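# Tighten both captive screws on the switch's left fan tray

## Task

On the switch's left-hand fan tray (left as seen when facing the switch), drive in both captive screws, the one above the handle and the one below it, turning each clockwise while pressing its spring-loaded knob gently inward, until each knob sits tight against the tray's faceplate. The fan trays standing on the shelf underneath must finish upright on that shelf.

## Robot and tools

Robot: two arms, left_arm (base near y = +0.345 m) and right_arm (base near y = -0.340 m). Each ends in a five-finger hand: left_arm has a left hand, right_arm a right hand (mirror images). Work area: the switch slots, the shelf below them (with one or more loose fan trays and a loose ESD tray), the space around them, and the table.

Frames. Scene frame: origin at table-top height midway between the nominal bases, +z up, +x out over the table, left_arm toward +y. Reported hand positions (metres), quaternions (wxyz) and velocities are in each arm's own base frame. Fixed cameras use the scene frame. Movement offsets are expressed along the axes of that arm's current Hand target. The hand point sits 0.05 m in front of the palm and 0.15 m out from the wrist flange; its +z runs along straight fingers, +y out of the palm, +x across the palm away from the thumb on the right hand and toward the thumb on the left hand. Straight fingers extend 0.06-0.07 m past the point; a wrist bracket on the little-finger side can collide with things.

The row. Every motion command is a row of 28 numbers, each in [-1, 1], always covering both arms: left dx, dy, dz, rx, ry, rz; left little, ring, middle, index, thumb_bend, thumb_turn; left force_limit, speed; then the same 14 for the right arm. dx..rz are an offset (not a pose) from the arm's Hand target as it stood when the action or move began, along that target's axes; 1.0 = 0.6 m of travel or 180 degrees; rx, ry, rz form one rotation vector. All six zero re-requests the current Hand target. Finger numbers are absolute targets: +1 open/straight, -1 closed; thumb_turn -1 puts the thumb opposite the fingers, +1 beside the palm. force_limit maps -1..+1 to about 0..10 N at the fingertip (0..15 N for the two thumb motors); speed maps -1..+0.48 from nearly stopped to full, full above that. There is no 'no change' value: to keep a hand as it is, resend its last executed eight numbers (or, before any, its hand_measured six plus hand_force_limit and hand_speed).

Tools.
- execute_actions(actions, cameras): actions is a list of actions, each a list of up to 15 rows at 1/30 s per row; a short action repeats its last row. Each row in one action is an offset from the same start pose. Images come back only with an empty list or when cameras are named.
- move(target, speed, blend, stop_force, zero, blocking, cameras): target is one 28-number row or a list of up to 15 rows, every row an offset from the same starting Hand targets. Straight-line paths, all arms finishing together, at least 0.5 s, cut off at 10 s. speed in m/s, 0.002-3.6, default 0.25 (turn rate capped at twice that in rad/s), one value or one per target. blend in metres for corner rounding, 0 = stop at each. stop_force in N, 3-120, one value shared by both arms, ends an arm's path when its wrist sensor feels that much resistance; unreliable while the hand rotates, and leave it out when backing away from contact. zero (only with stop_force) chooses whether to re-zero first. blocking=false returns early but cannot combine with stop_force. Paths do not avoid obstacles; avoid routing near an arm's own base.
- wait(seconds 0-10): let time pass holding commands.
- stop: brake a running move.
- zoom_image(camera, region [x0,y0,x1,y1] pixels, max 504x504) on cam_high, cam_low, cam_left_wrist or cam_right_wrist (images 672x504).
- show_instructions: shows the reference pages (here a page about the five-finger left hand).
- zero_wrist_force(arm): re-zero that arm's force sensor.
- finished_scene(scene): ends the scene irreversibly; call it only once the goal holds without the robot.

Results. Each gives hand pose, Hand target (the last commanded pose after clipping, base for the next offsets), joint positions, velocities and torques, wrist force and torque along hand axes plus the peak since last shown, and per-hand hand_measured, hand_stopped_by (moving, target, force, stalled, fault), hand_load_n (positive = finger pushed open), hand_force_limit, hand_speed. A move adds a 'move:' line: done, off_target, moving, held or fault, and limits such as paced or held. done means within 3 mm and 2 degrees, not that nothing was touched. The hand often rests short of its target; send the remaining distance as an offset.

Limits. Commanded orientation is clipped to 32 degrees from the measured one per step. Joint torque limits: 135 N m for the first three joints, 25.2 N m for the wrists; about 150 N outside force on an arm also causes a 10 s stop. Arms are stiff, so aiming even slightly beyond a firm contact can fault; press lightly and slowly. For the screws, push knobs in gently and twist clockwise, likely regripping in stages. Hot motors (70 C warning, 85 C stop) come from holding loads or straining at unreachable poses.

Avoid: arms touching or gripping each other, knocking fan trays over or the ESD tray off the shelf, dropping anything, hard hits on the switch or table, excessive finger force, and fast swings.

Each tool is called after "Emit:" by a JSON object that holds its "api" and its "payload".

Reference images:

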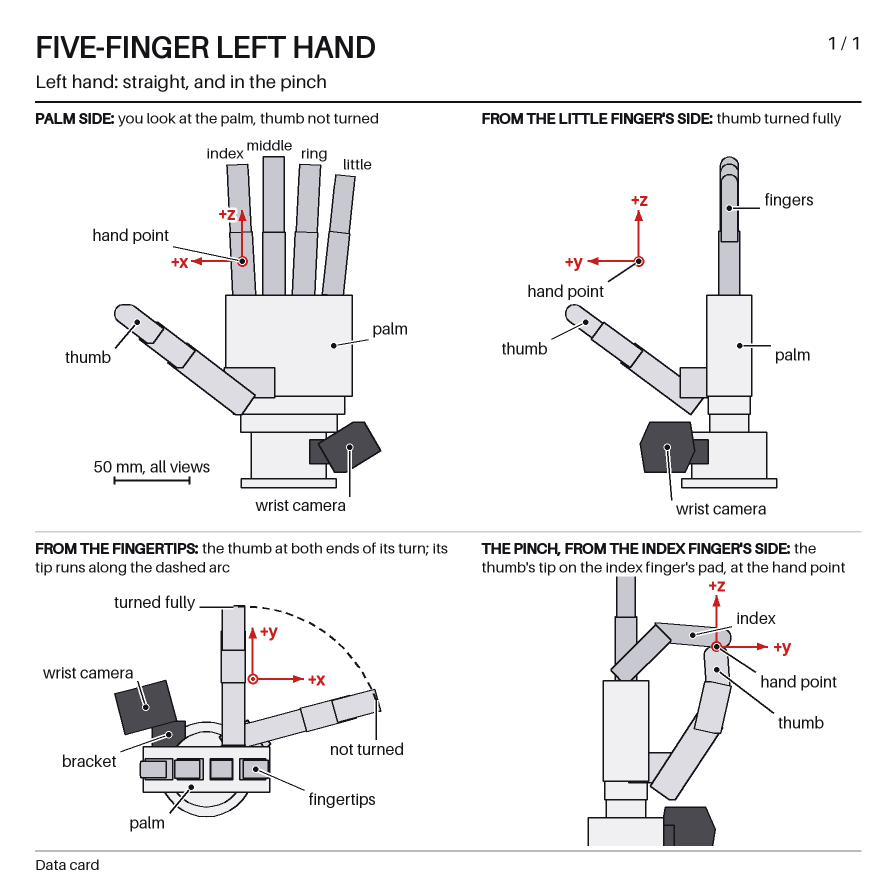

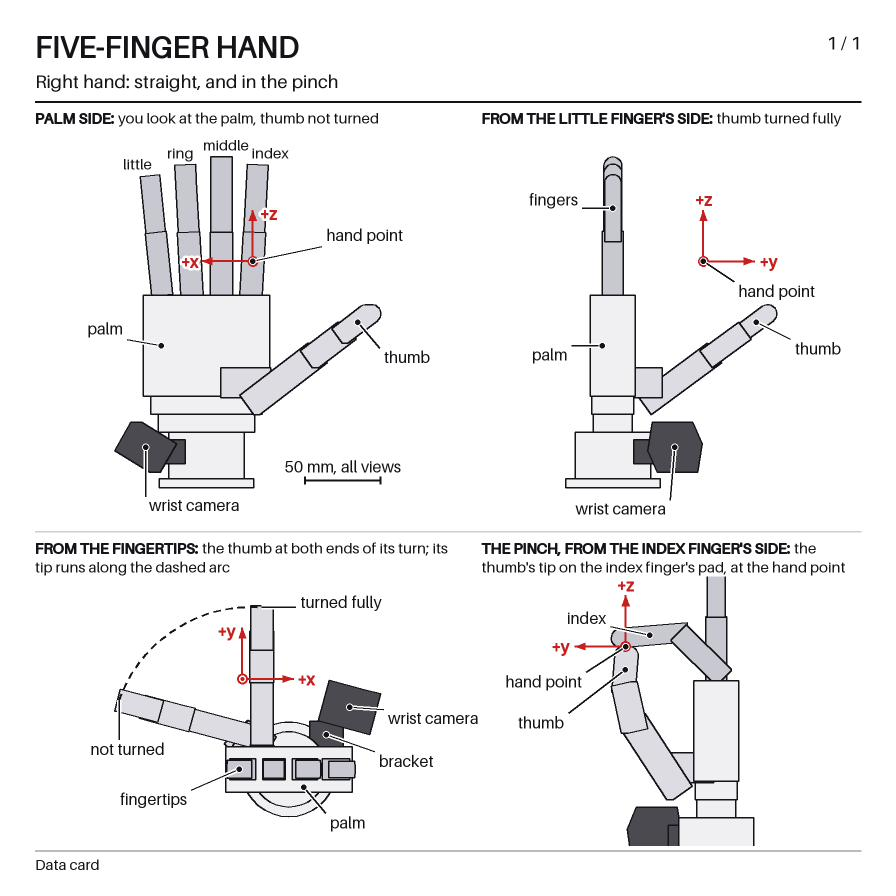

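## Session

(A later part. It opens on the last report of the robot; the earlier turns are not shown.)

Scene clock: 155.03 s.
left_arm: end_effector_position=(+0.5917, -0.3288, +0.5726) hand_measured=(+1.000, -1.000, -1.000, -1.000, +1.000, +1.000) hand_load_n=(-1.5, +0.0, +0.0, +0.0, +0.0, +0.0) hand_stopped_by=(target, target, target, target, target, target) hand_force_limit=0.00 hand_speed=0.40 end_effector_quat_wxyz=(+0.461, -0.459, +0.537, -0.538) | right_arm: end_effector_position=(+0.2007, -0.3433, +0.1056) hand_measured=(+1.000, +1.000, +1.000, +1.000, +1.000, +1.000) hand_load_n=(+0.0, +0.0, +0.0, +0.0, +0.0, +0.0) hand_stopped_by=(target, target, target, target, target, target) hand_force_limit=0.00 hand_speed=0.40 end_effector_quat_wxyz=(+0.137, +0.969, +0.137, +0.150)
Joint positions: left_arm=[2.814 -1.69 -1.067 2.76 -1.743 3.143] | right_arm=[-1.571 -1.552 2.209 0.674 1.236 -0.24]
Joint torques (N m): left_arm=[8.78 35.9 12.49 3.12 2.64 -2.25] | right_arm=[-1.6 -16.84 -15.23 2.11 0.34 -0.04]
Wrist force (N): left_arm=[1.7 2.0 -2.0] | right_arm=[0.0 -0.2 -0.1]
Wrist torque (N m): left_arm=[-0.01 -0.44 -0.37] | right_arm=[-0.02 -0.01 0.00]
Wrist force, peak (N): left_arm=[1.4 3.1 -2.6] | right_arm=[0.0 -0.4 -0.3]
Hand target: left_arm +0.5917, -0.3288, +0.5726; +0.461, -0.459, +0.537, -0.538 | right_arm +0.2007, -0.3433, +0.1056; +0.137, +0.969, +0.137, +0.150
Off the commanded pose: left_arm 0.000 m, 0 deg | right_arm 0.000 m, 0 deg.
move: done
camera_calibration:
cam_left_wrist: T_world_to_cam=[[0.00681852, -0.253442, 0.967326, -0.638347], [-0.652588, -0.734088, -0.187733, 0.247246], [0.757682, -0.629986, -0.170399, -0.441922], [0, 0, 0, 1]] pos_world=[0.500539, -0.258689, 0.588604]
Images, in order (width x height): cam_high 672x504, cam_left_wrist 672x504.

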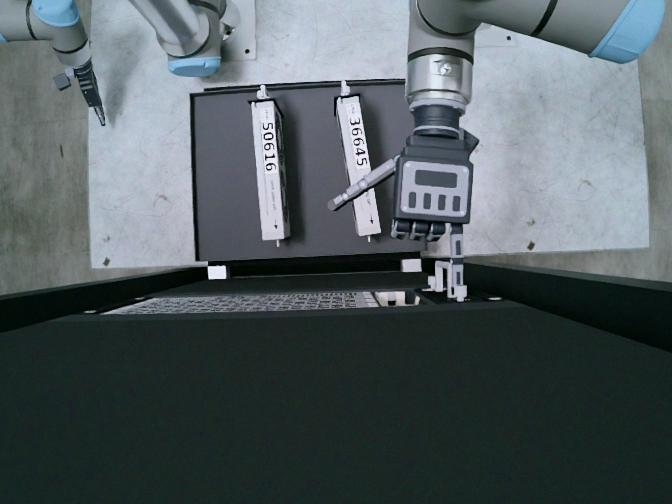

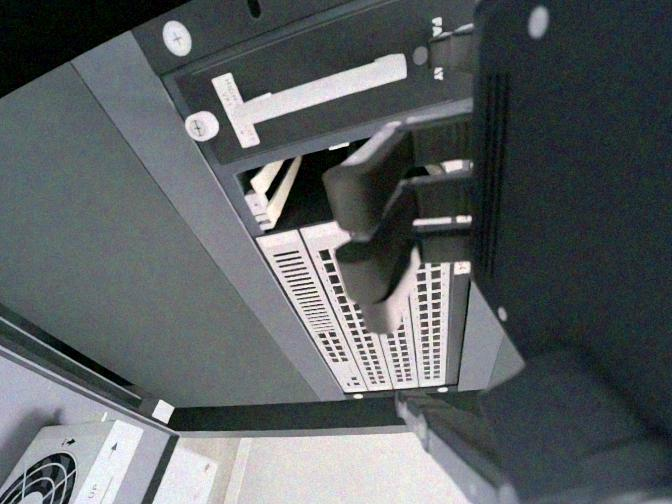

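Emit:
{"api": "move", "payload": {"target": [[0,0.00667,0,0,0,0,1,-1,-1,-1,1,1,0,0.4,0,0,0,0,0,0,1,1,1,1,1,1,0,0.4],[0.00849,0.00667,-0.07452,0,0,0,1,-1,-1,-1,1,1,0,0.4,0,0,0,0,0,0,1,1,1,1,1,1,0,0.4]], "speed": [0.05,0.2], "blend": [0.001,0]}}

Emit:
{"api": "move", "payload": {"target": [-0.0684,-0.0255,0.0176,0,0.02922,0,-1,1,1,-1,1,1,0,0.48,0,0,0,0,0,0,1,1,1,1,1,1,0,0.4], "speed": 0.06, "cameras": ["cam_left_wrist","cam_high"]}}

Emit:
{"api": "zoom_image", "payload": {"camera": "cam_high", "region": [430, 250, 490, 310]}}

Scene clock: 156.57 s.
left_arm: end_effector_position=(+0.5468, -0.3269, +0.5685) hand_measured=(+1.000, -1.000, -1.000, -1.000, +1.000, +1.000) hand_load_n=(+0.0, +0.0, +0.0, +0.0, +0.0, +0.0) hand_stopped_by=(target, target, target, target, target, target) hand_force_limit=0.00 hand_speed=0.40 end_effector_quat_wxyz=(+0.461, -0.459, +0.537, -0.538) | right_arm: end_effector_position=(+0.2007, -0.3433, +0.1056) hand_measured=(+1.000, +1.000, +1.000, +1.000, +1.000, +1.000) hand_load_n=(+0.0, +0.0, +0.0, +0.0, +0.0, +0.0) hand_stopped_by=(target, target, target, target, target, target) hand_force_limit=0.00 hand_speed=0.40 end_effector_quat_wxyz=(+0.137, +0.969, +0.137, +0.150)
Joint positions: left_arm=[2.78 -1.593 -1.183 2.779 -1.777 3.143] | right_arm=[-1.571 -1.552 2.209 0.674 1.236 -0.24]
Joint torques (N m): left_arm=[4.7 31.77 17.43 0.32 2.37 1.96] | right_arm=[-1.39 -16.46 -14.97 1.89 0.4 -0.03]
Wrist force (N): left_arm=[1.0 0.9 -1.5] | right_arm=[0.1 -0.1 0.0]
Wrist torque (N m): left_arm=[0.01 -0.35 -0.34] | right_arm=[-0.01 -0.02 0.01]
Wrist force, peak (N): left_arm=[1.3 2.4 -2.4] | right_arm=[-0.2 -0.3 -0.1]
Hand target: left_arm +0.5468, -0.3269, +0.5684; +0.461, -0.459, +0.537, -0.538 | right_arm +0.2007, -0.3433, +0.1056; +0.137, +0.969, +0.137, +0.150
Off the commanded pose: left_arm 0.000 m, 0 deg | right_arm 0.000 m, 0 deg.
move: done

Scene clock: 157.77 s.
left_arm: end_effector_position=(+0.5635, -0.2880, +0.5839) hand_measured=(-1.000, +1.000, +1.000, -1.000, +1.000, +1.000) hand_load_n=(+0.0, +0.0, -0.5, +0.0, +0.0, -0.5) hand_stopped_by=(target, target, target, target, target, target) hand_force_limit=0.00 hand_speed=0.48 end_effector_quat_wxyz=(+0.436, -0.434, +0.557, -0.558) | right_arm: end_effector_position=(+0.2007, -0.3433, +0.1056) hand_measured=(+1.000, +1.000, +1.000, +1.000, +1.000, +1.000) hand_load_n=(+0.0, +0.0, +0.0, +0.0, +0.0, +0.0) hand_stopped_by=(target, target, target, target, target, target) hand_force_limit=0.00 hand_speed=0.40 end_effector_quat_wxyz=(+0.137, +0.969, +0.137, +0.150)
Joint positions: left_arm=[2.957 -1.567 -1.166 2.737 -1.508 3.142] | right_arm=[-1.571 -1.552 2.209 0.674 1.236 -0.24]
Joint torques (N m): left_arm=[6.69 14.72 11.15 3.01 1.61 -2.27] | right_arm=[-1.15 -15.99 -15.31 2.13 0.45 0.05]
Wrist force (N): left_arm=[1.1 0.7 -1.4] | right_arm=[0.1 -0.3 -0.2]
Wrist torque (N m): left_arm=[-0.04 -0.37 -0.22] | right_arm=[-0.03 -0.01 0.01]
Wrist force, peak (N): left_arm=[1.5 1.3 -1.8] | right_arm=[0.0 -0.5 -0.2]
Hand target: left_arm +0.5635, -0.2880, +0.5838; +0.435, -0.434, +0.557, -0.558 | right_arm +0.2007, -0.3433, +0.1056; +0.137, +0.969, +0.137, +0.150
Off the commanded pose: left_arm 0.000 m, 0 deg | right_arm 0.000 m, 0 deg.
move: done
camera_calibration:
cam_left_wrist: T_world_to_cam=[[-0.0166272, -0.253217, 0.967267, -0.625526], [-0.716985, -0.671245, -0.188048, 0.315467], [0.69689, -0.696643, -0.170392, -0.377783], [0, 0, 0, 1]] pos_world=[0.479058, -0.209818, 0.600002]
Images, in order (width x height): cam_high 672x504, cam_left_wrist 672x504.

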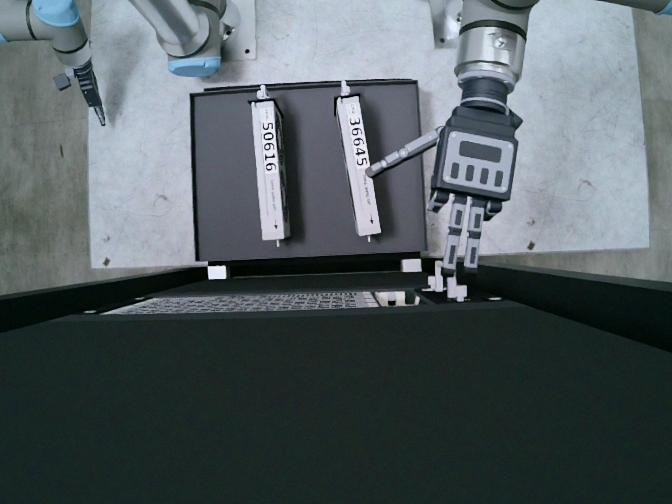

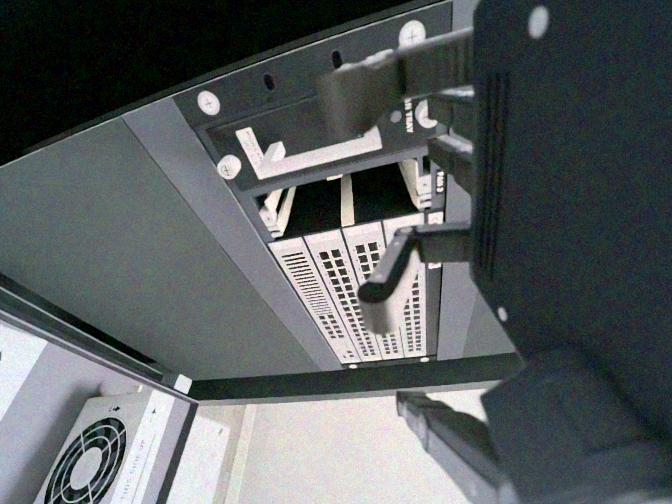

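Scaled by 8.400 from the camera's 672x504 image, which has a finer 960x720 frame.

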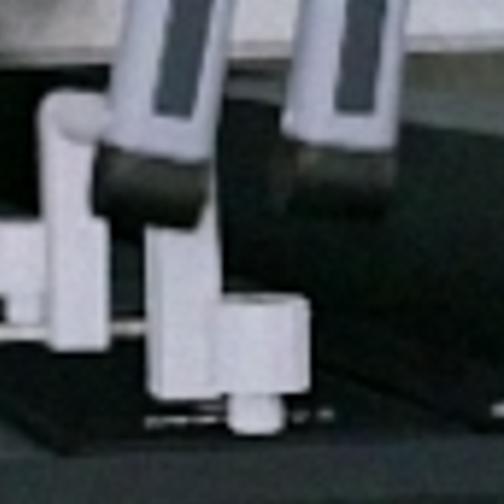

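Emit:
{"api": "move", "payload": {"target": [-0.00637,0,0.01996,0,0,0,-1,1,1,-1,1,1,0,0.48,0,0,0,0,0,0,1,1,1,1,1,1,0,0.4], "speed": 0.06, "cameras": ["cam_left_wrist","cam_high"]}}

Emit:
{"api": "zoom_image", "payload": {"camera": "cam_high", "region": [430, 250, 490, 310]}}

Emit:
{"api": "zoom_image", "payload": {"camera": "cam_left_wrist", "region": [300, 20, 480, 155]}}

Scene clock: 158.70 s.
left_arm: end_effector_position=(+0.5762, -0.2871, +0.5839) hand_measured=(-1.000, +1.000, +1.000, -1.000, +1.000, +1.000) hand_load_n=(+0.0, +0.0, +0.0, +0.0, +0.0, +0.0) hand_stopped_by=(target, target, target, target, target, target) hand_force_limit=0.00 hand_speed=0.48 end_effector_quat_wxyz=(+0.435, -0.434, +0.557, -0.558) | right_arm: end_effector_position=(+0.2007, -0.3433, +0.1056) hand_measured=(+1.000, +1.000, +1.000, +1.000, +1.000, +1.000) hand_load_n=(+0.0, +0.0, +0.0, +0.0, +0.0, +0.0) hand_stopped_by=(target, target, target, target, target, target) hand_force_limit=0.00 hand_speed=0.40 end_effector_quat_wxyz=(+0.137, +0.969, +0.137, +0.150)
Joint positions: left_arm=[2.965 -1.594 -1.14 2.736 -1.5 3.142] | right_arm=[-1.571 -1.552 2.209 0.674 1.236 -0.24]
Joint torques (N m): left_arm=[-7.23 32.42 10.07 0.36 0.15 -2.42] | right_arm=[0.3 -17.22 -15.17 1.99 0.27 -0.12]
Wrist force (N): left_arm=[0.8 0.7 -4.0] | right_arm=[0.0 -0.3 0.0]
Wrist torque (N m): left_arm=[0.11 -0.50 -0.22] | right_arm=[-0.04 -0.01 0.01]
Wrist force, peak (N): left_arm=[0.8 1.0 -4.4] | right_arm=[0.0 -0.4 -0.2]
Hand target: left_arm +0.5761, -0.2872, +0.5838; +0.435, -0.434, +0.557, -0.558 | right_arm +0.2007, -0.3433, +0.1056; +0.137, +0.969, +0.137, +0.150
Off the commanded pose: left_arm 0.000 m, 0 deg | right_arm 0.000 m, 0 deg.
move: done
camera_calibration:
cam_left_wrist: T_world_to_cam=[[-0.0165961, -0.253282, 0.96725, -0.62513], [-0.717095, -0.67113, -0.188044, 0.325257], [0.696778, -0.696731, -0.170489, -0.386051], [0, 0, 0, 1]] pos_world=[0.491857, -0.209018, 0.600002]
Images, in order (width x height): cam_high 672x504, cam_left_wrist 672x504.

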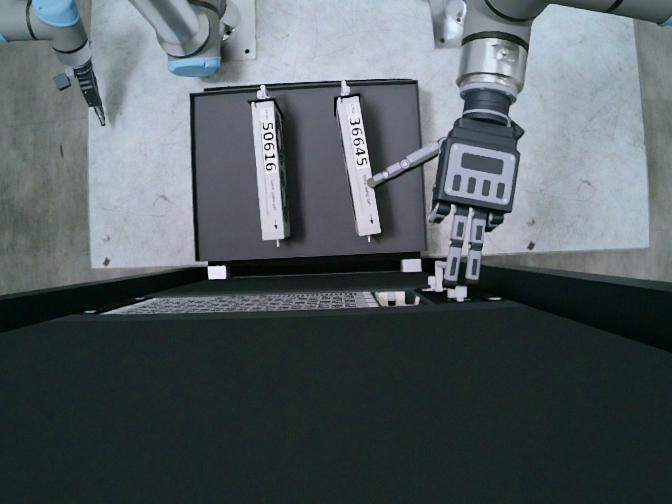

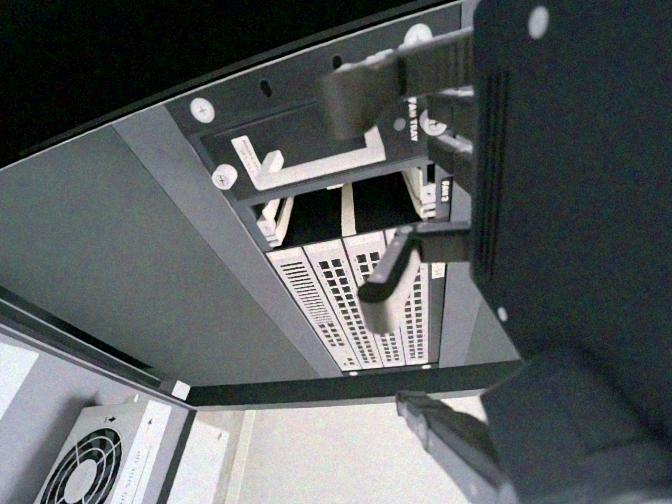

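Scaled by 8.400 from the camera's 672x504 image, which has a finer 960x720 frame.

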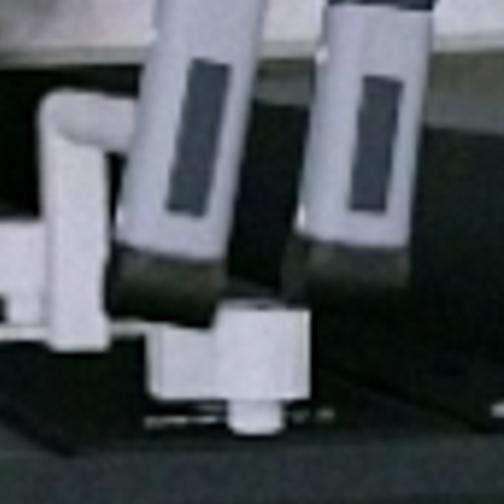

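Scaled by 2.800 from the camera's 672x504 image, which has a finer 960x720 frame.

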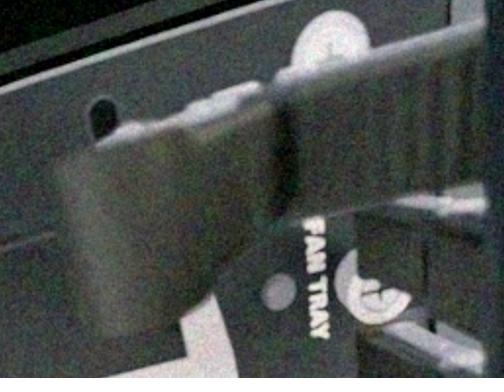

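Emit:
{"api": "move", "payload": {"target": [-0.00862,0,-0.00929,0,0.0291,0,-1,1,1,-1,1,1,0,0.48,0,0,0,0,0,0,1,1,1,1,1,1,0,0.4], "speed": 0.1}}

Emit:
{"api": "move", "payload": {"target": [-0.00146,0,0.00478,0,0,0,-1,1,1,-1,1,1,0,0.48,0,0,0,0,0,0,1,1,1,1,1,1,0,0.4], "speed": 0.04, "cameras": ["cam_left_wrist","cam_high"]}}

Emit:
{"api": "zoom_image", "payload": {"camera": "cam_high", "region": [430, 250, 490, 310]}}

Scene clock: 160.00 s.
left_arm: end_effector_position=(+0.5719, -0.2808, +0.5838) hand_measured=(-1.000, +1.000, +1.000, -1.000, +1.000, +1.000) hand_load_n=(+0.0, -0.5, +0.0, +0.0, +0.0, +0.0) hand_stopped_by=(target, target, target, target, target, target) hand_force_limit=0.00 hand_speed=0.48 end_effector_quat_wxyz=(+0.410, -0.408, +0.577, -0.578) | right_arm: end_effector_position=(+0.2007, -0.3433, +0.1056) hand_measured=(+1.000, +1.000, +1.000, +1.000, +1.000, +1.000) hand_load_n=(+0.0, +0.0, +0.0, +0.0, +0.0, +0.0) hand_stopped_by=(target, target, target, target, target, target) hand_force_limit=0.00 hand_speed=0.40 end_effector_quat_wxyz=(+0.137, +0.969, +0.137, +0.150)
Joint positions: left_arm=[3.042 -1.573 -1.161 2.736 -1.332 3.142] | right_arm=[-1.571 -1.552 2.209 0.674 1.236 -0.24]
Joint torques (N m): left_arm=[-0.68 15 31.44 3.08 2.2 -2.18] | right_arm=[-2.2 -16.72 -14.1 2.27 0.38 -0.05]
Wrist force (N): left_arm=[0.9 0.9 -1.8] | right_arm=[-0.1 -0.2 -0.2]
Wrist torque (N m): left_arm=[0.01 -0.35 -0.18] | right_arm=[-0.02 0.02 -0.01]
Wrist force, peak (N): left_arm=[0.6 1.2 -4.1] | right_arm=[-0.1 -0.5 0.0]
Hand target: left_arm +0.5719, -0.2808, +0.5838; +0.410, -0.408, +0.577, -0.578 | right_arm +0.2007, -0.3433, +0.1056; +0.137, +0.969, +0.137, +0.150
Off the commanded pose: left_arm 0.000 m, 0 deg | right_arm 0.000 m, 0 deg.
move: done

Scene clock: 160.70 s.
left_arm: end_effector_position=(+0.5750, -0.2810, +0.5839) hand_measured=(-1.000, +1.000, +1.000, -1.000, +1.000, +1.000) hand_load_n=(+0.0, +0.0, +0.0, +0.0, +0.0, -0.5) hand_stopped_by=(target, target, target, target, target, target) hand_force_limit=0.00 hand_speed=0.48 end_effector_quat_wxyz=(+0.410, -0.408, +0.577, -0.578) | right_arm: end_effector_position=(+0.2007, -0.3433, +0.1056) hand_measured=(+1.000, +1.000, +1.000, +1.000, +1.000, +1.000) hand_load_n=(+0.0, +0.0, +0.0, +0.0, +0.0, +0.0) hand_stopped_by=(target, target, target, target, target, target) hand_force_limit=0.00 hand_speed=0.40 end_effector_quat_wxyz=(+0.137, +0.969, +0.137, +0.150)
Joint positions: left_arm=[3.042 -1.58 -1.154 2.736 -1.332 3.142] | right_arm=[-1.571 -1.552 2.209 0.674 1.236 -0.24]
Joint torques (N m): left_arm=[9.32 25.02 21.29 0.73 2.79 -1.55] | right_arm=[-0.79 -15.72 -15.71 1.94 0.31 -0.17]
Wrist force (N): left_arm=[0.9 1.0 -4.9] | right_arm=[-0.2 -0.2 -0.2]
Wrist torque (N m): left_arm=[0.21 -0.52 -0.19] | right_arm=[-0.02 0.03 0.00]
Wrist force, peak (N): left_arm=[0.9 1.0 -4.9] | right_arm=[-0.1 -0.4 -0.1]
Hand target: left_arm +0.5749, -0.2810, +0.5838; +0.410, -0.408, +0.577, -0.578 | right_arm +0.2007, -0.3433, +0.1056; +0.137, +0.969, +0.137, +0.150
Off the commanded pose: left_arm 0.000 m, 0 deg | right_arm 0.000 m, 0 deg.
move: done
camera_calibration:
cam_left_wrist: T_world_to_cam=[[-0.0395462, -0.251016, 0.967175, -0.609563], [-0.775373, -0.602821, -0.188157, 0.381292], [0.630264, -0.757362, -0.170792, -0.359479], [0, 0, 0, 1]] pos_world=[0.498104, -0.195415, 0.599901]
Images, in order (width x height): cam_high 672x504, cam_left_wrist 672x504.

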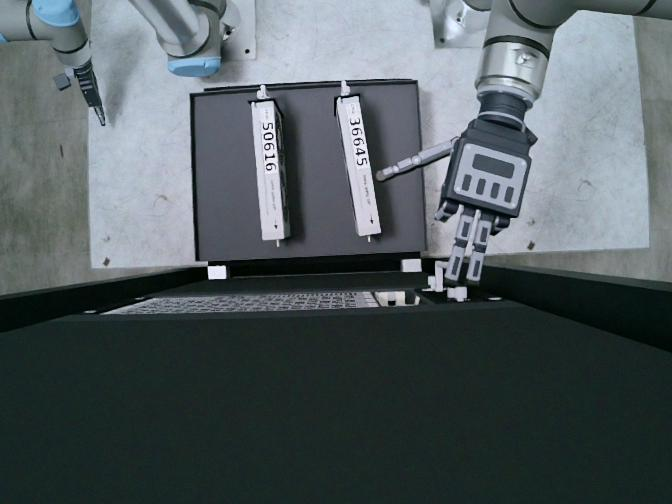

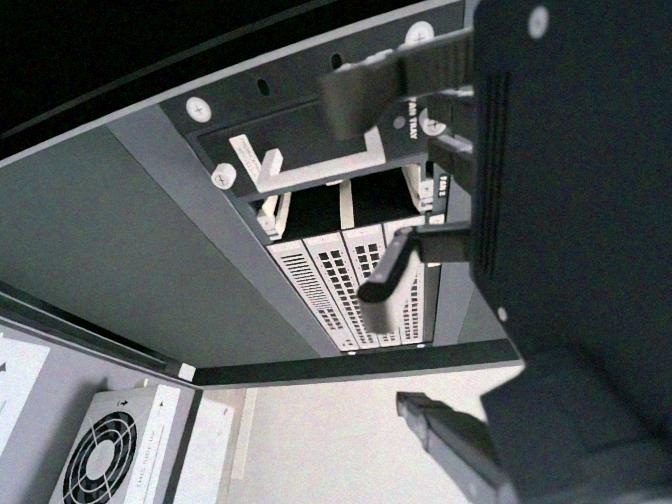

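Scaled by 8.400 from the camera's 672x504 image, which has a finer 960x720 frame.

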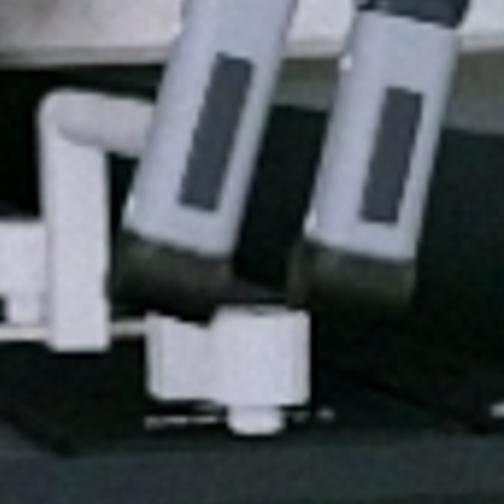

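Emit:
{"api": "move", "payload": {"target": [-0.00034,0,0.00112,0,0,0,-1,1,1,-1,1,1,0,0.48,0,0,0,0,0,0,1,1,1,1,1,1,0,0.4], "speed": 0.02}}

Emit:
{"api": "move", "payload": {"target": [[-0.01802,0.00203,-0.00551,-0.01624,0,0.05313,-1,1,1,-1,1,1,0,0.48,0,0,0,0,0,0,1,1,1,1,1,1,0,0.4],[-0.0361,0.00075,-0.01104,-0.03249,0,0.10626,-1,1,1,-1,1,1,0,0.48,0,0,0,0,0,0,1,1,1,1,1,1,0,0.4],[-0.05369,-0.00379,-0.01642,-0.04873,0,0.15938,-1,1,1,-1,1,1,0,0.48,0,0,0,0,0,0,1,1,1,1,1,1,0,0.4]], "speed": 0.15, "blend": 0.0005, "cameras": ["cam_left_wrist","cam_high"]}}

Emit:
{"api": "zoom_image", "payload": {"camera": "cam_high", "region": [430, 250, 490, 310]}}

Emit:
{"api": "zoom_image", "payload": {"camera": "cam_left_wrist", "region": [380, 80, 480, 155]}}

Scene clock: 161.73 s.
left_arm: end_effector_position=(+0.5756, -0.2810, +0.5838) hand_measured=(-1.000, +1.000, +1.000, -1.000, +1.000, +1.000) hand_load_n=(+0.0, +0.0, +0.0, +0.0, +0.0, +0.0) hand_stopped_by=(target, target, target, target, target, target) hand_force_limit=0.00 hand_speed=0.48 end_effector_quat_wxyz=(+0.410, -0.408, +0.577, -0.578) | right_arm: end_effector_position=(+0.2007, -0.3433, +0.1056) hand_measured=(+1.000, +1.000, +1.000, +1.000, +1.000, +1.000) hand_load_n=(+0.0, +0.0, +0.5, +0.0, +0.0, +0.0) hand_stopped_by=(target, target, target, target, target, target) hand_force_limit=0.00 hand_speed=0.40 end_effector_quat_wxyz=(+0.137, +0.969, +0.137, +0.150)
Joint positions: left_arm=[3.042 -1.581 -1.152 2.736 -1.332 3.142] | right_arm=[-1.571 -1.552 2.209 0.674 1.236 -0.24]
Joint torques (N m): left_arm=[8.86 15.29 30.05 0.18 2.85 -0.6] | right_arm=[-0.84 -17.76 -14.85 2.09 0.21 -0.03]
Wrist force (N): left_arm=[0.7 0.7 -5.2] | right_arm=[-0.1 -0.2 -0.4]
Wrist torque (N m): left_arm=[0.19 -0.53 -0.19] | right_arm=[-0.01 0.03 -0.01]
Wrist force, peak (N): left_arm=[0.9 1.0 -5.6] | right_arm=[-0.1 -0.5 -0.3]
Hand target: left_arm +0.5756, -0.2810, +0.5838; +0.410, -0.408, +0.577, -0.578 | right_arm +0.2007, -0.3433, +0.1056; +0.137, +0.969, +0.137, +0.150
Off the commanded pose: left_arm 0.000 m, 0 deg | right_arm 0.000 m, 0 deg.
move: done

Scene clock: 163.93 s.
left_arm: end_effector_position=(+0.5770, -0.2474, +0.5861) hand_measured=(-1.000, +1.000, +1.000, -1.000, +1.000, +1.000) hand_load_n=(+0.0, -1.0, +1.0, +0.0, +0.0, -0.5) hand_stopped_by=(target, target, target, target, target, target) hand_force_limit=0.00 hand_speed=0.48 end_effector_quat_wxyz=(+0.508, -0.282, +0.702, -0.413) | right_arm: end_effector_position=(+0.2007, -0.3433, +0.1056) hand_measured=(+1.000, +1.000, +1.000, +1.000, +1.000, +1.000) hand_load_n=(+0.0, +0.0, +0.0, +0.0, +0.0, +0.0) hand_stopped_by=(target, target, target, target, target, target) hand_force_limit=0.00 hand_speed=0.40 end_effector_quat_wxyz=(+0.137, +0.969, +0.137, +0.150)
Joint positions: left_arm=[3.014 -1.684 -0.915 2.452 -1.399 3.672] | right_arm=[-1.571 -1.552 2.209 0.674 1.236 -0.24]
Joint torques (N m): left_arm=[15.35 32.83 10.11 2.11 -0.78 0.92] | right_arm=[-1.54 -16.12 -15.75 2.29 0.63 0.09]
Wrist force (N): left_arm=[10.7 -4.9 -1.5] | right_arm=[-0.3 -0.2 -0.2]
Wrist torque (N m): left_arm=[0.20 0.26 0.56] | right_arm=[-0.01 0.04 -0.01]
Wrist force, peak (N): left_arm=[11.6 -6.0 -0.5] | right_arm=[0.0 -0.4 -0.2]
Hand target: left_arm +0.5770, -0.2473, +0.5861; +0.508, -0.282, +0.702, -0.413 | right_arm +0.2007, -0.3433, +0.1056; +0.137, +0.969, +0.137, +0.150
Off the commanded pose: left_arm 0.000 m, 0 deg | right_arm 0.000 m, 0 deg.
move: done
camera_calibration:
cam_left_wrist: T_world_to_cam=[[-0.0576015, -0.700297, 0.711524, -0.554176], [-0.767125, -0.425063, -0.480459, 0.61412], [0.638906, -0.573503, -0.512731, -0.0940798], [0, 0, 0, 1]] pos_world=[0.499294, -0.181003, 0.641131]
Images, in order (width x height): cam_high 672x504, cam_left_wrist 672x504.

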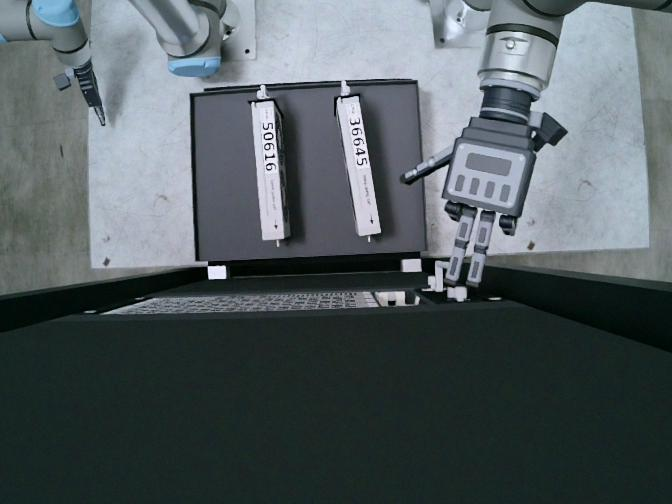

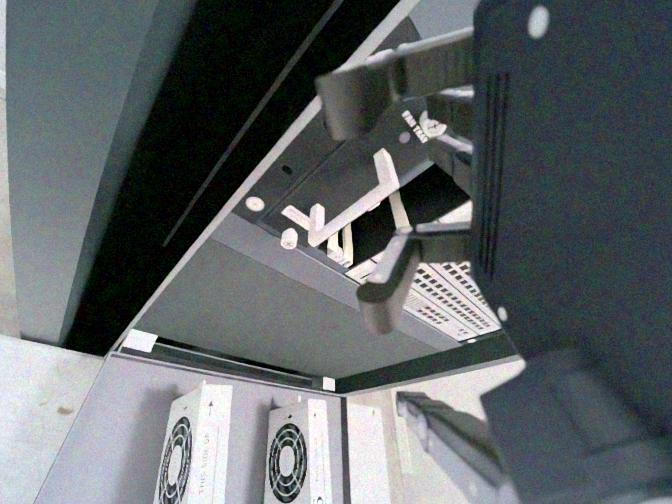

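Scaled by 8.400 from the camera's 672x504 image, which has a finer 960x720 frame.

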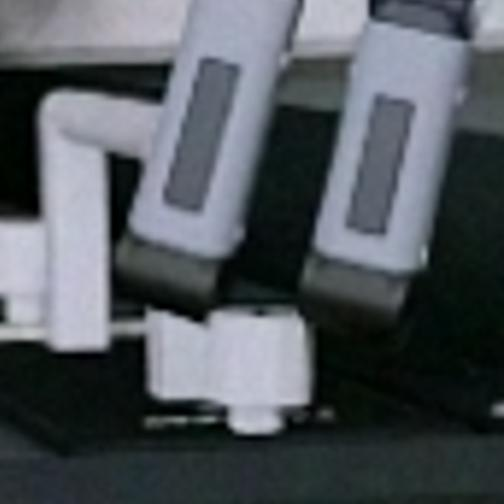

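Scaled by 5.040 from the camera's 672x504 image, which has a finer 960x720 frame.

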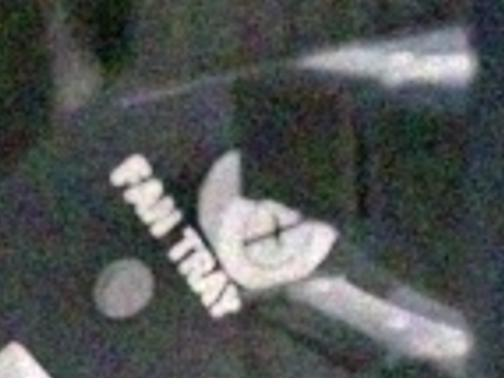

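Emit:
{"api": "move", "payload": {"target": [0.00731,0,-0.02391,0,0,0,-1,1,1,-1,1,1,0,0.48,0,0,0,0,0,0,1,1,1,1,1,1,0,0.4], "speed": 0.1}}

Emit:
{"api": "move", "payload": {"target": [0.05836,-0.0319,0.02324,0.02473,-0.09226,-0.16542,-1,-1,1,-1,1,1,0,0.48,0,0,0,0,0,0,1,1,1,1,1,1,0,0.4], "speed": 0.2, "cameras": ["cam_left_wrist","cam_high"]}}

Emit:
{"api": "zoom_image", "payload": {"camera": "cam_high", "region": [430, 250, 490, 310]}}

Scene clock: 165.33 s.
left_arm: end_effector_position=(+0.5620, -0.2467, +0.5860) hand_measured=(-1.000, +1.000, +1.000, -1.000, +1.000, +1.000) hand_load_n=(+0.0, -0.5, +0.0, +0.0, +0.0, +0.0) hand_stopped_by=(target, target, target, target, target, target) hand_force_limit=0.00 hand_speed=0.48 end_effector_quat_wxyz=(+0.508, -0.282, +0.702, -0.413) end_effector_velocity=(+0.002, +0.000, +0.000) end_effector_angular_velocity=(+0.000, +0.001, +0.000) | right_arm: end_effector_position=(+0.2007, -0.3433, +0.1056) hand_measured=(+1.000, +1.000, +1.000, +1.000, +1.000, +1.000) hand_load_n=(+0.0, +0.0, +0.0, +0.0, +0.0, +0.0) hand_stopped_by=(target, target, target, target, target, target) hand_force_limit=0.00 hand_speed=0.40 end_effector_quat_wxyz=(+0.137, +0.969, +0.137, +0.150)
Joint positions: left_arm=[3.011 -1.647 -0.956 2.457 -1.403 3.672] | right_arm=[-1.571 -1.552 2.209 0.674 1.236 -0.24]
Joint velocities: left_arm=[0 -0.005 0.005 -0.001 0 0] | right_arm=[within noise]
Joint torques (N m): left_arm=[-3.35 16.18 29.62 1.91 -1.46 -2.25] | right_arm=[-1.03 -16.49 -15.03 2 0.4 -0.02]
Wrist force (N): left_arm=[1.1 0.6 -0.8] | right_arm=[-0.1 -0.1 0.2]
Wrist torque (N m): left_arm=[-0.09 -0.23 -0.15] | right_arm=[-0.02 0.00 0.00]
Wrist force, peak (N): left_arm=[11.7 -5.3 -1.1] | right_arm=[-0.3 -0.2 -0.4]
Hand target: left_arm +0.5620, -0.2467, +0.5861; +0.508, -0.282, +0.702, -0.413 | right_arm +0.2007, -0.3433, +0.1056; +0.137, +0.969, +0.137, +0.150
Off the commanded pose: left_arm 0.000 m, 0 deg | right_arm 0.000 m, 0 deg.
move: done

Scene clock: 167.30 s.
left_arm: end_effector_position=(+0.5634, -0.2890, +0.5837) hand_measured=(-1.000, -1.000, +1.000, -1.000, +1.000, +1.000) hand_load_n=(+0.0, +0.0, +0.0, +0.0, +0.0, -0.5) hand_stopped_by=(target, target, target, target, target, target) hand_force_limit=0.00 hand_speed=0.48 end_effector_quat_wxyz=(+0.490, -0.488, +0.510, -0.511) | right_arm: end_effector_position=(+0.2007, -0.3433, +0.1056) hand_measured=(+1.000, +1.000, +1.000, +1.000, +1.000, +1.000) hand_load_n=(+0.0, +0.0, +0.0, +0.0, +0.0, +0.0) hand_stopped_by=(target, target, target, target, target, target) hand_force_limit=0.00 hand_speed=0.40 end_effector_quat_wxyz=(+0.137, +0.969, +0.137, +0.150)
Joint positions: left_arm=[2.814 -1.611 -1.122 2.736 -1.856 3.143] | right_arm=[-1.571 -1.552 2.209 0.674 1.236 -0.24]
Joint torques (N m): left_arm=[3.42 31.49 31.58 0.68 -0.48 -0.98] | right_arm=[-0.93 -16.58 -15.58 2.16 0.41 0.22]
Wrist force (N): left_arm=[1.3 0.6 -1.5] | right_arm=[0.0 -0.1 0.1]
Wrist torque (N m): left_arm=[-0.03 -0.39 -0.33] | right_arm=[-0.02 -0.01 0.00]
Wrist force, peak (N): left_arm=[1.3 0.9 -1.8] | right_arm=[-0.2 -0.4 -0.3]
Hand target: left_arm +0.5634, -0.2889, +0.5839; +0.490, -0.489, +0.510, -0.511 | right_arm +0.2007, -0.3433, +0.1056; +0.137, +0.969, +0.137, +0.150
Off the commanded pose: left_arm 0.000 m, 0 deg | right_arm 0.000 m, 0 deg.
move: done
camera_calibration:
cam_left_wrist: T_world_to_cam=[[0.0355612, -0.251166, 0.96729, -0.654404], [-0.565523, -0.803081, -0.187737, 0.191094], [0.823965, -0.540349, -0.170599, -0.404873], [0, 0, 0, 1]] pos_world=[0.464941, -0.229673, 0.599803]
Images, in order (width x height): cam_high 672x504, cam_left_wrist 672x504.

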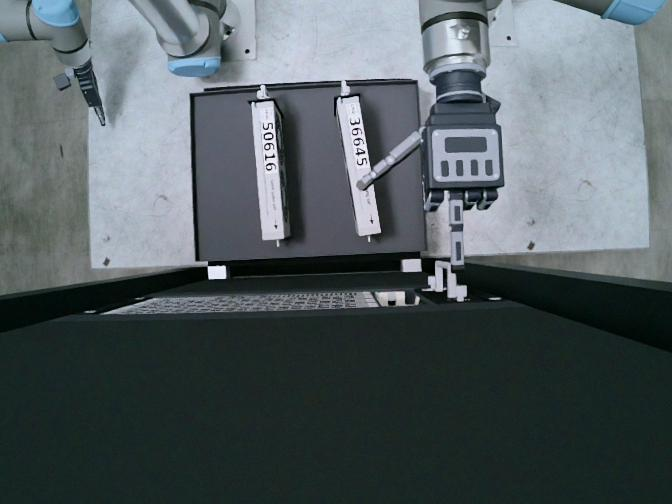

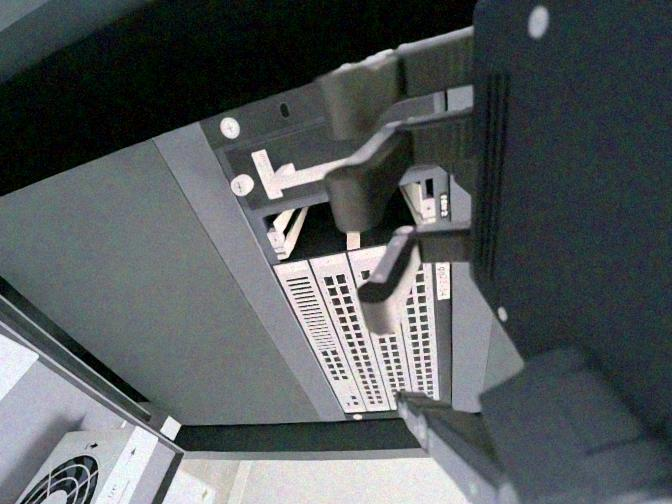

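Scaled by 8.400 from the camera's 672x504 image, which has a finer 960x720 frame.

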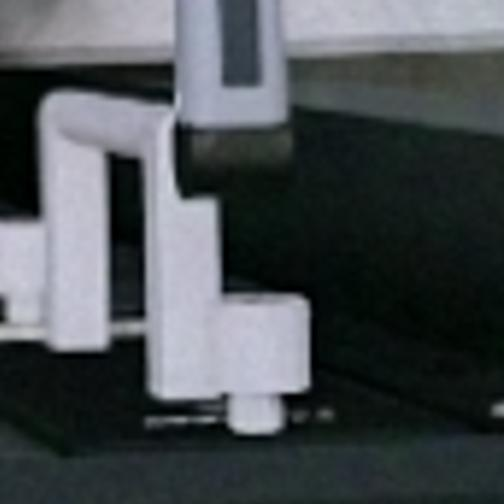

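Emit:
{"api": "move", "payload": {"target": [[-0.0045,0,0.0167,0,0,0,-1,-1,1,-1,1,1,0,0.48,0,0,0,0,0,0,1,1,1,1,1,1,0,0.4],[-0.0045,0,0.0247,0,0,0,-1,-1,1,-1,1,1,0,0.48,0,0,0,0,0,0,1,1,1,1,1,1,0,0.4]], "speed": [0.08,0.03], "blend": [0.001,0], "cameras": ["cam_left_wrist","cam_high"]}}

Emit:
{"api": "zoom_image", "payload": {"camera": "cam_high", "region": [430, 250, 490, 310]}}

Emit:
{"api": "zoom_image", "payload": {"camera": "cam_left_wrist", "region": [380, 70, 480, 145]}}

Scene clock: 168.20 s.
left_arm: end_effector_position=(+0.5784, -0.2868, +0.5840) hand_measured=(-1.000, -1.000, +1.000, -1.000, +1.000, +1.000) hand_load_n=(+0.0, +0.0, -0.5, +0.0, +0.0, +0.0) hand_stopped_by=(target, target, target, target, target, target) hand_force_limit=0.00 hand_speed=0.48 end_effector_quat_wxyz=(+0.490, -0.489, +0.510, -0.511) | right_arm: end_effector_position=(+0.2007, -0.3433, +0.1056) hand_measured=(+1.000, +1.000, +1.000, +1.000, +1.000, +1.000) hand_load_n=(+0.0, +0.0, +0.0, +0.0, +0.0, +0.0) hand_stopped_by=(target, target, target, target, target, target) hand_force_limit=0.00 hand_speed=0.40 end_effector_quat_wxyz=(+0.137, +0.969, +0.137, +0.150)
Joint positions: left_arm=[2.832 -1.639 -1.092 2.734 -1.839 3.143] | right_arm=[-1.571 -1.552 2.209 0.674 1.236 -0.24]
Joint torques (N m): left_arm=[-2.05 32.08 9.12 0.19 1.08 -2.35] | right_arm=[-0.4 -15.5 -15.31 2.35 0.57 0.01]
Wrist force (N): left_arm=[1.0 0.9 -3.9] | right_arm=[-0.2 -0.1 0.0]
Wrist torque (N m): left_arm=[0.14 -0.38 -0.31] | right_arm=[-0.01 0.02 0.00]
Wrist force, peak (N): left_arm=[1.3 0.8 -4.2] | right_arm=[-0.3 -0.4 -0.2]
Hand target: left_arm +0.5783, -0.2868, +0.5839; +0.490, -0.489, +0.510, -0.511 | right_arm +0.2007, -0.3433, +0.1056; +0.137, +0.969, +0.137, +0.150
Off the commanded pose: left_arm 0.000 m, 0 deg | right_arm 0.000 m, 0 deg.
move: done
camera_calibration:
cam_left_wrist: T_world_to_cam=[[0.0352702, -0.250785, 0.9674, -0.654419], [-0.56528, -0.803277, -0.187629, 0.201156], [0.824145, -0.540234, -0.170096, -0.416372], [0, 0, 0, 1]] pos_world=[0.479942, -0.227473, 0.600004]
Images, in order (width x height): cam_high 672x504, cam_left_wrist 672x504.

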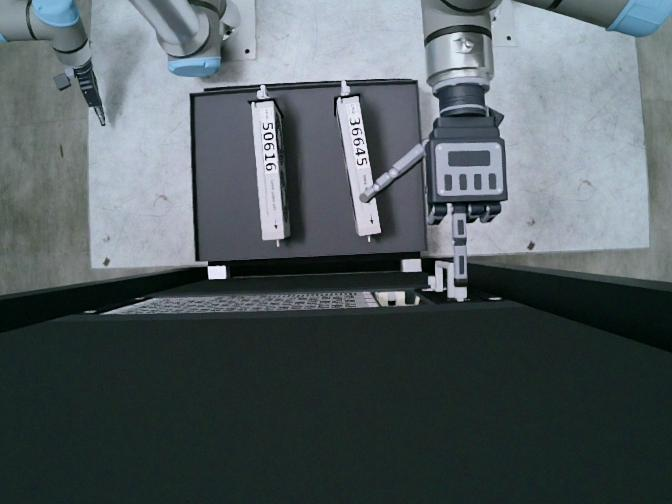

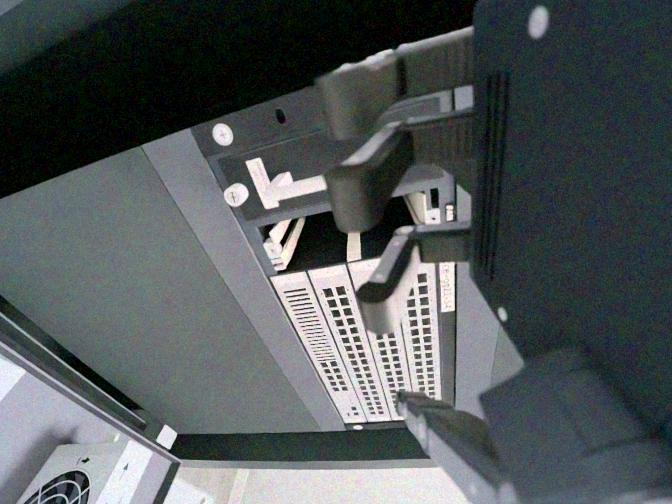

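Scaled by 8.400 from the camera's 672x504 image, which has a finer 960x720 frame.

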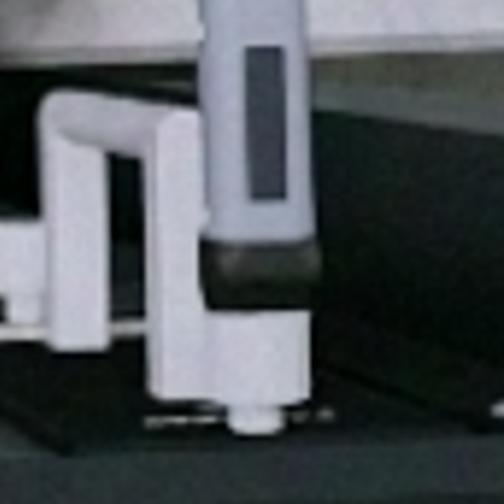

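Scaled by 5.040 from the camera's 672x504 image, which has a finer 960x720 frame.

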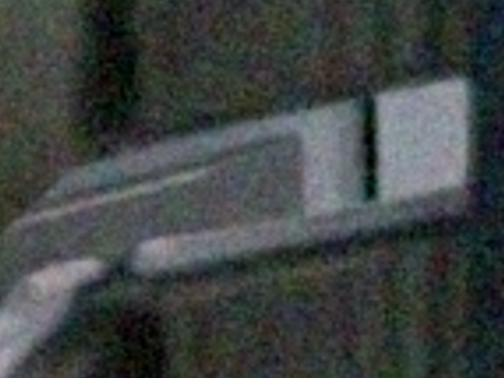

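Emit:
{"api": "move", "payload": {"target": [0,0,0.00117,0,0,0,-1,-1,1,-1,1,1,0,0.48,0,0,0,0,0,0,1,1,1,1,1,1,0,0.4], "speed": 0.02}}

Emit:
{"api": "move", "payload": {"target": [[-0.02889,0.0044,0,0,0,0.08333,-1,-1,1,-1,1,1,0,0.48,0,0,0,0,0,0,1,1,1,1,1,1,0,0.4],[-0.05793,0.00118,0,0,0,0.16667,-1,-1,1,-1,1,1,0,0.48,0,0,0,0,0,0,1,1,1,1,1,1,0,0.4]], "speed": 0.15, "blend": 0.0005, "cameras": ["cam_high"]}}

Emit:
{"api": "zoom_image", "payload": {"camera": "cam_high", "region": [430, 250, 490, 310]}}

Scene clock: 169.13 s.
left_arm: end_effector_position=(+0.5790, -0.2869, +0.5839) hand_measured=(-1.000, -1.000, +1.000, -1.000, +1.000, +1.000) hand_load_n=(+0.0, +0.0, +0.0, +0.0, +0.0, -0.5) hand_stopped_by=(target, target, target, target, target, target) hand_force_limit=0.00 hand_speed=0.48 end_effector_quat_wxyz=(+0.490, -0.489, +0.510, -0.511) | right_arm: end_effector_position=(+0.2007, -0.3433, +0.1056) hand_measured=(+1.000, +1.000, +1.000, +1.000, +1.000, +1.000) hand_load_n=(+0.0, +0.0, +0.0, +0.0, +0.0, +0.0) hand_stopped_by=(target, target, target, target, target, target) hand_force_limit=0.00 hand_speed=0.40 end_effector_quat_wxyz=(+0.137, +0.969, +0.137, +0.150)
Joint positions: left_arm=[2.832 -1.64 -1.091 2.734 -1.839 3.143] | right_arm=[-1.571 -1.552 2.209 0.674 1.236 -0.24]
Joint torques (N m): left_arm=[8.66 17.64 29.44 0.09 2.51 -2.38] | right_arm=[-2.22 -16.86 -15.44 2.13 0.28 0.05]
Wrist force (N): left_arm=[0.8 0.8 -4.4] | right_arm=[-0.1 -0.3 0.1]
Wrist torque (N m): left_arm=[0.17 -0.34 -0.31] | right_arm=[-0.05 0.00 -0.01]
Wrist force, peak (N): left_arm=[1.1 1.0 -4.5] | right_arm=[0.0 -0.4 -0.1]
Hand target: left_arm +0.5790, -0.2869, +0.5839; +0.490, -0.489, +0.510, -0.511 | right_arm +0.2007, -0.3433, +0.1056; +0.137, +0.969, +0.137, +0.150
Off the commanded pose: left_arm 0.000 m, 0 deg | right_arm 0.000 m, 0 deg.
move: done

Scene clock: 171.33 s.
left_arm: end_effector_position=(+0.5805, -0.2521, +0.5833) hand_measured=(-1.000, -1.000, +1.000, -1.000, +1.000, +1.000) hand_load_n=(+0.5, +0.0, +0.0, +0.0, +0.0, -0.5) hand_stopped_by=(target, target, target, target, target, target) hand_force_limit=0.00 hand_speed=0.48 end_effector_quat_wxyz=(+0.606, -0.340, +0.619, -0.367) | right_arm: end_effector_position=(+0.2007, -0.3433, +0.1056) hand_measured=(+1.000, +1.000, +1.000, +1.000, +1.000, +1.000) hand_load_n=(+0.0, +0.0, +0.0, +0.0, +0.0, +0.0) hand_stopped_by=(target, target, target, target, target, target) hand_force_limit=0.00 hand_speed=0.40 end_effector_quat_wxyz=(+0.137, +0.969, +0.137, +0.150)
Joint positions: left_arm=[2.833 -1.646 -1.065 2.715 -1.837 3.666] | right_arm=[-1.571 -1.552 2.209 0.674 1.236 -0.24]
Joint torques (N m): left_arm=[-7.98 20.4 14.71 2.53 -2.97 0.56] | right_arm=[-0.78 -16.65 -14.88 1.96 0.44 -0.38]
Wrist force (N): left_arm=[2.3 -0.8 -3.3] | right_arm=[-0.1 -0.3 -0.2]
Wrist torque (N m): left_arm=[0.19 -0.29 -0.05] | right_arm=[-0.03 0.01 0.00]
Wrist force, peak (N): left_arm=[4.2 -0.5 -4.0] | right_arm=[0.0 -0.5 -0.1]
Hand target: left_arm +0.5805, -0.2521, +0.5832; +0.606, -0.340, +0.619, -0.367 | right_arm +0.2007, -0.3433, +0.1056; +0.137, +0.969, +0.137, +0.150
Off the commanded pose: left_arm 0.000 m, 0 deg | right_arm 0.000 m, 0 deg.
move: done
Images, in order (width x height): cam_high 672x504.

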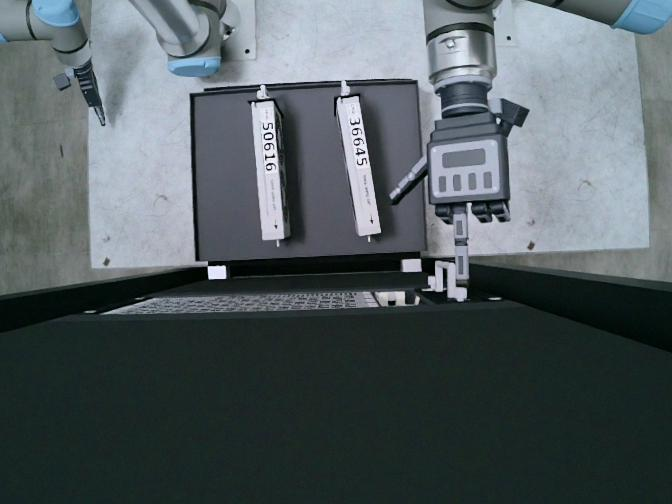

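Scaled by 8.400 from the camera's 672x504 image, which has a finer 960x720 frame.

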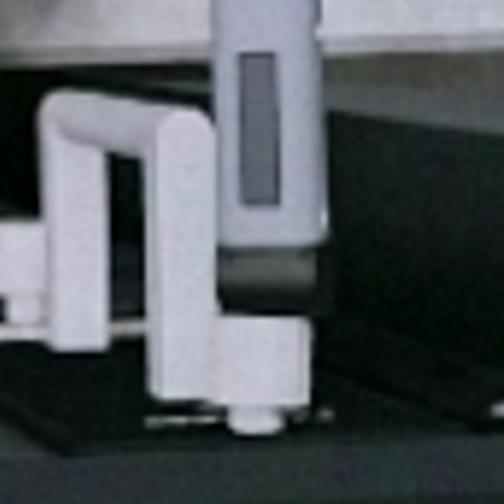

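Emit:
{"api": "move", "payload": {"target": [[0.00146,-0.0018,-0.003,0,0,0,-1,-1,1,-1,1,1,0,0.48,0,0,0,0,0,0,1,1,1,1,1,1,0,0.4],[0.00146,-0.0018,0.0008,0,0,0,-1,-1,1,-1,1,1,0,0.48,0,0,0,0,0,0,1,1,1,1,1,1,0,0.4]], "speed": [0.05,0.02], "blend": [0.0003,0], "cameras": ["cam_high"]}}

Emit:
{"api": "zoom_image", "payload": {"camera": "cam_high", "region": [430, 250, 490, 310]}}

Scene clock: 173.30 s.
left_arm: end_effector_position=(+0.5809, -0.2535, +0.5837) hand_measured=(-1.000, -1.000, +1.000, -1.000, +1.000, +1.000) hand_load_n=(+0.0, +0.0, +0.0, +0.0, +0.0, +0.0) hand_stopped_by=(target, target, target, target, target, target) hand_force_limit=0.00 hand_speed=0.48 end_effector_quat_wxyz=(+0.606, -0.340, +0.619, -0.367) | right_arm: end_effector_position=(+0.2007, -0.3433, +0.1056) hand_measured=(+1.000, +1.000, +1.000, +1.000, +1.000, +1.000) hand_load_n=(+0.0, +0.0, +0.0, +0.0, +0.0, +0.0) hand_stopped_by=(target, target, target, target, target, target) hand_force_limit=0.00 hand_speed=0.40 end_effector_quat_wxyz=(+0.137, +0.969, +0.137, +0.150)
Joint positions: left_arm=[2.83 -1.65 -1.06 2.713 -1.84 3.667] | right_arm=[-1.571 -1.552 2.209 0.674 1.236 -0.24]
Joint torques (N m): left_arm=[8.45 25.85 21.41 0.44 2.48 2.52] | right_arm=[-0.67 -16.95 -14.77 2.03 0.52 0.07]
Wrist force (N): left_arm=[0.5 0.5 -5.9] | right_arm=[0.1 0.0 -0.1]
Wrist torque (N m): left_arm=[0.30 -0.42 -0.21] | right_arm=[0.01 -0.02 0.02]
Wrist force, peak (N): left_arm=[0.5 0.5 -5.9] | right_arm=[0.0 -0.3 -0.5]
Hand target: left_arm +0.5809, -0.2534, +0.5837; +0.606, -0.340, +0.619, -0.367 | right_arm +0.2007, -0.3433, +0.1056; +0.137, +0.969, +0.137, +0.150
Off the commanded pose: left_arm 0.000 m, 0 deg | right_arm 0.000 m, 0 deg.
move: done
Images, in order (width x height): cam_high 672x504.

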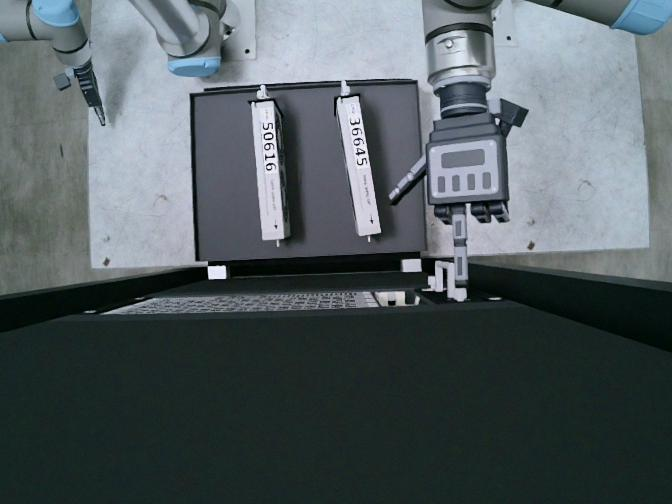

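Scaled by 8.400 from the camera's 672x504 image, which has a finer 960x720 frame.

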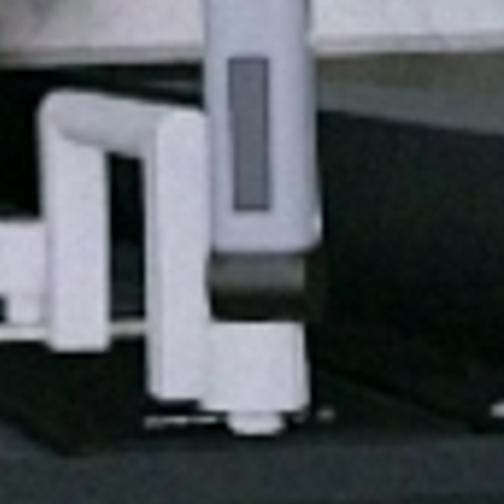

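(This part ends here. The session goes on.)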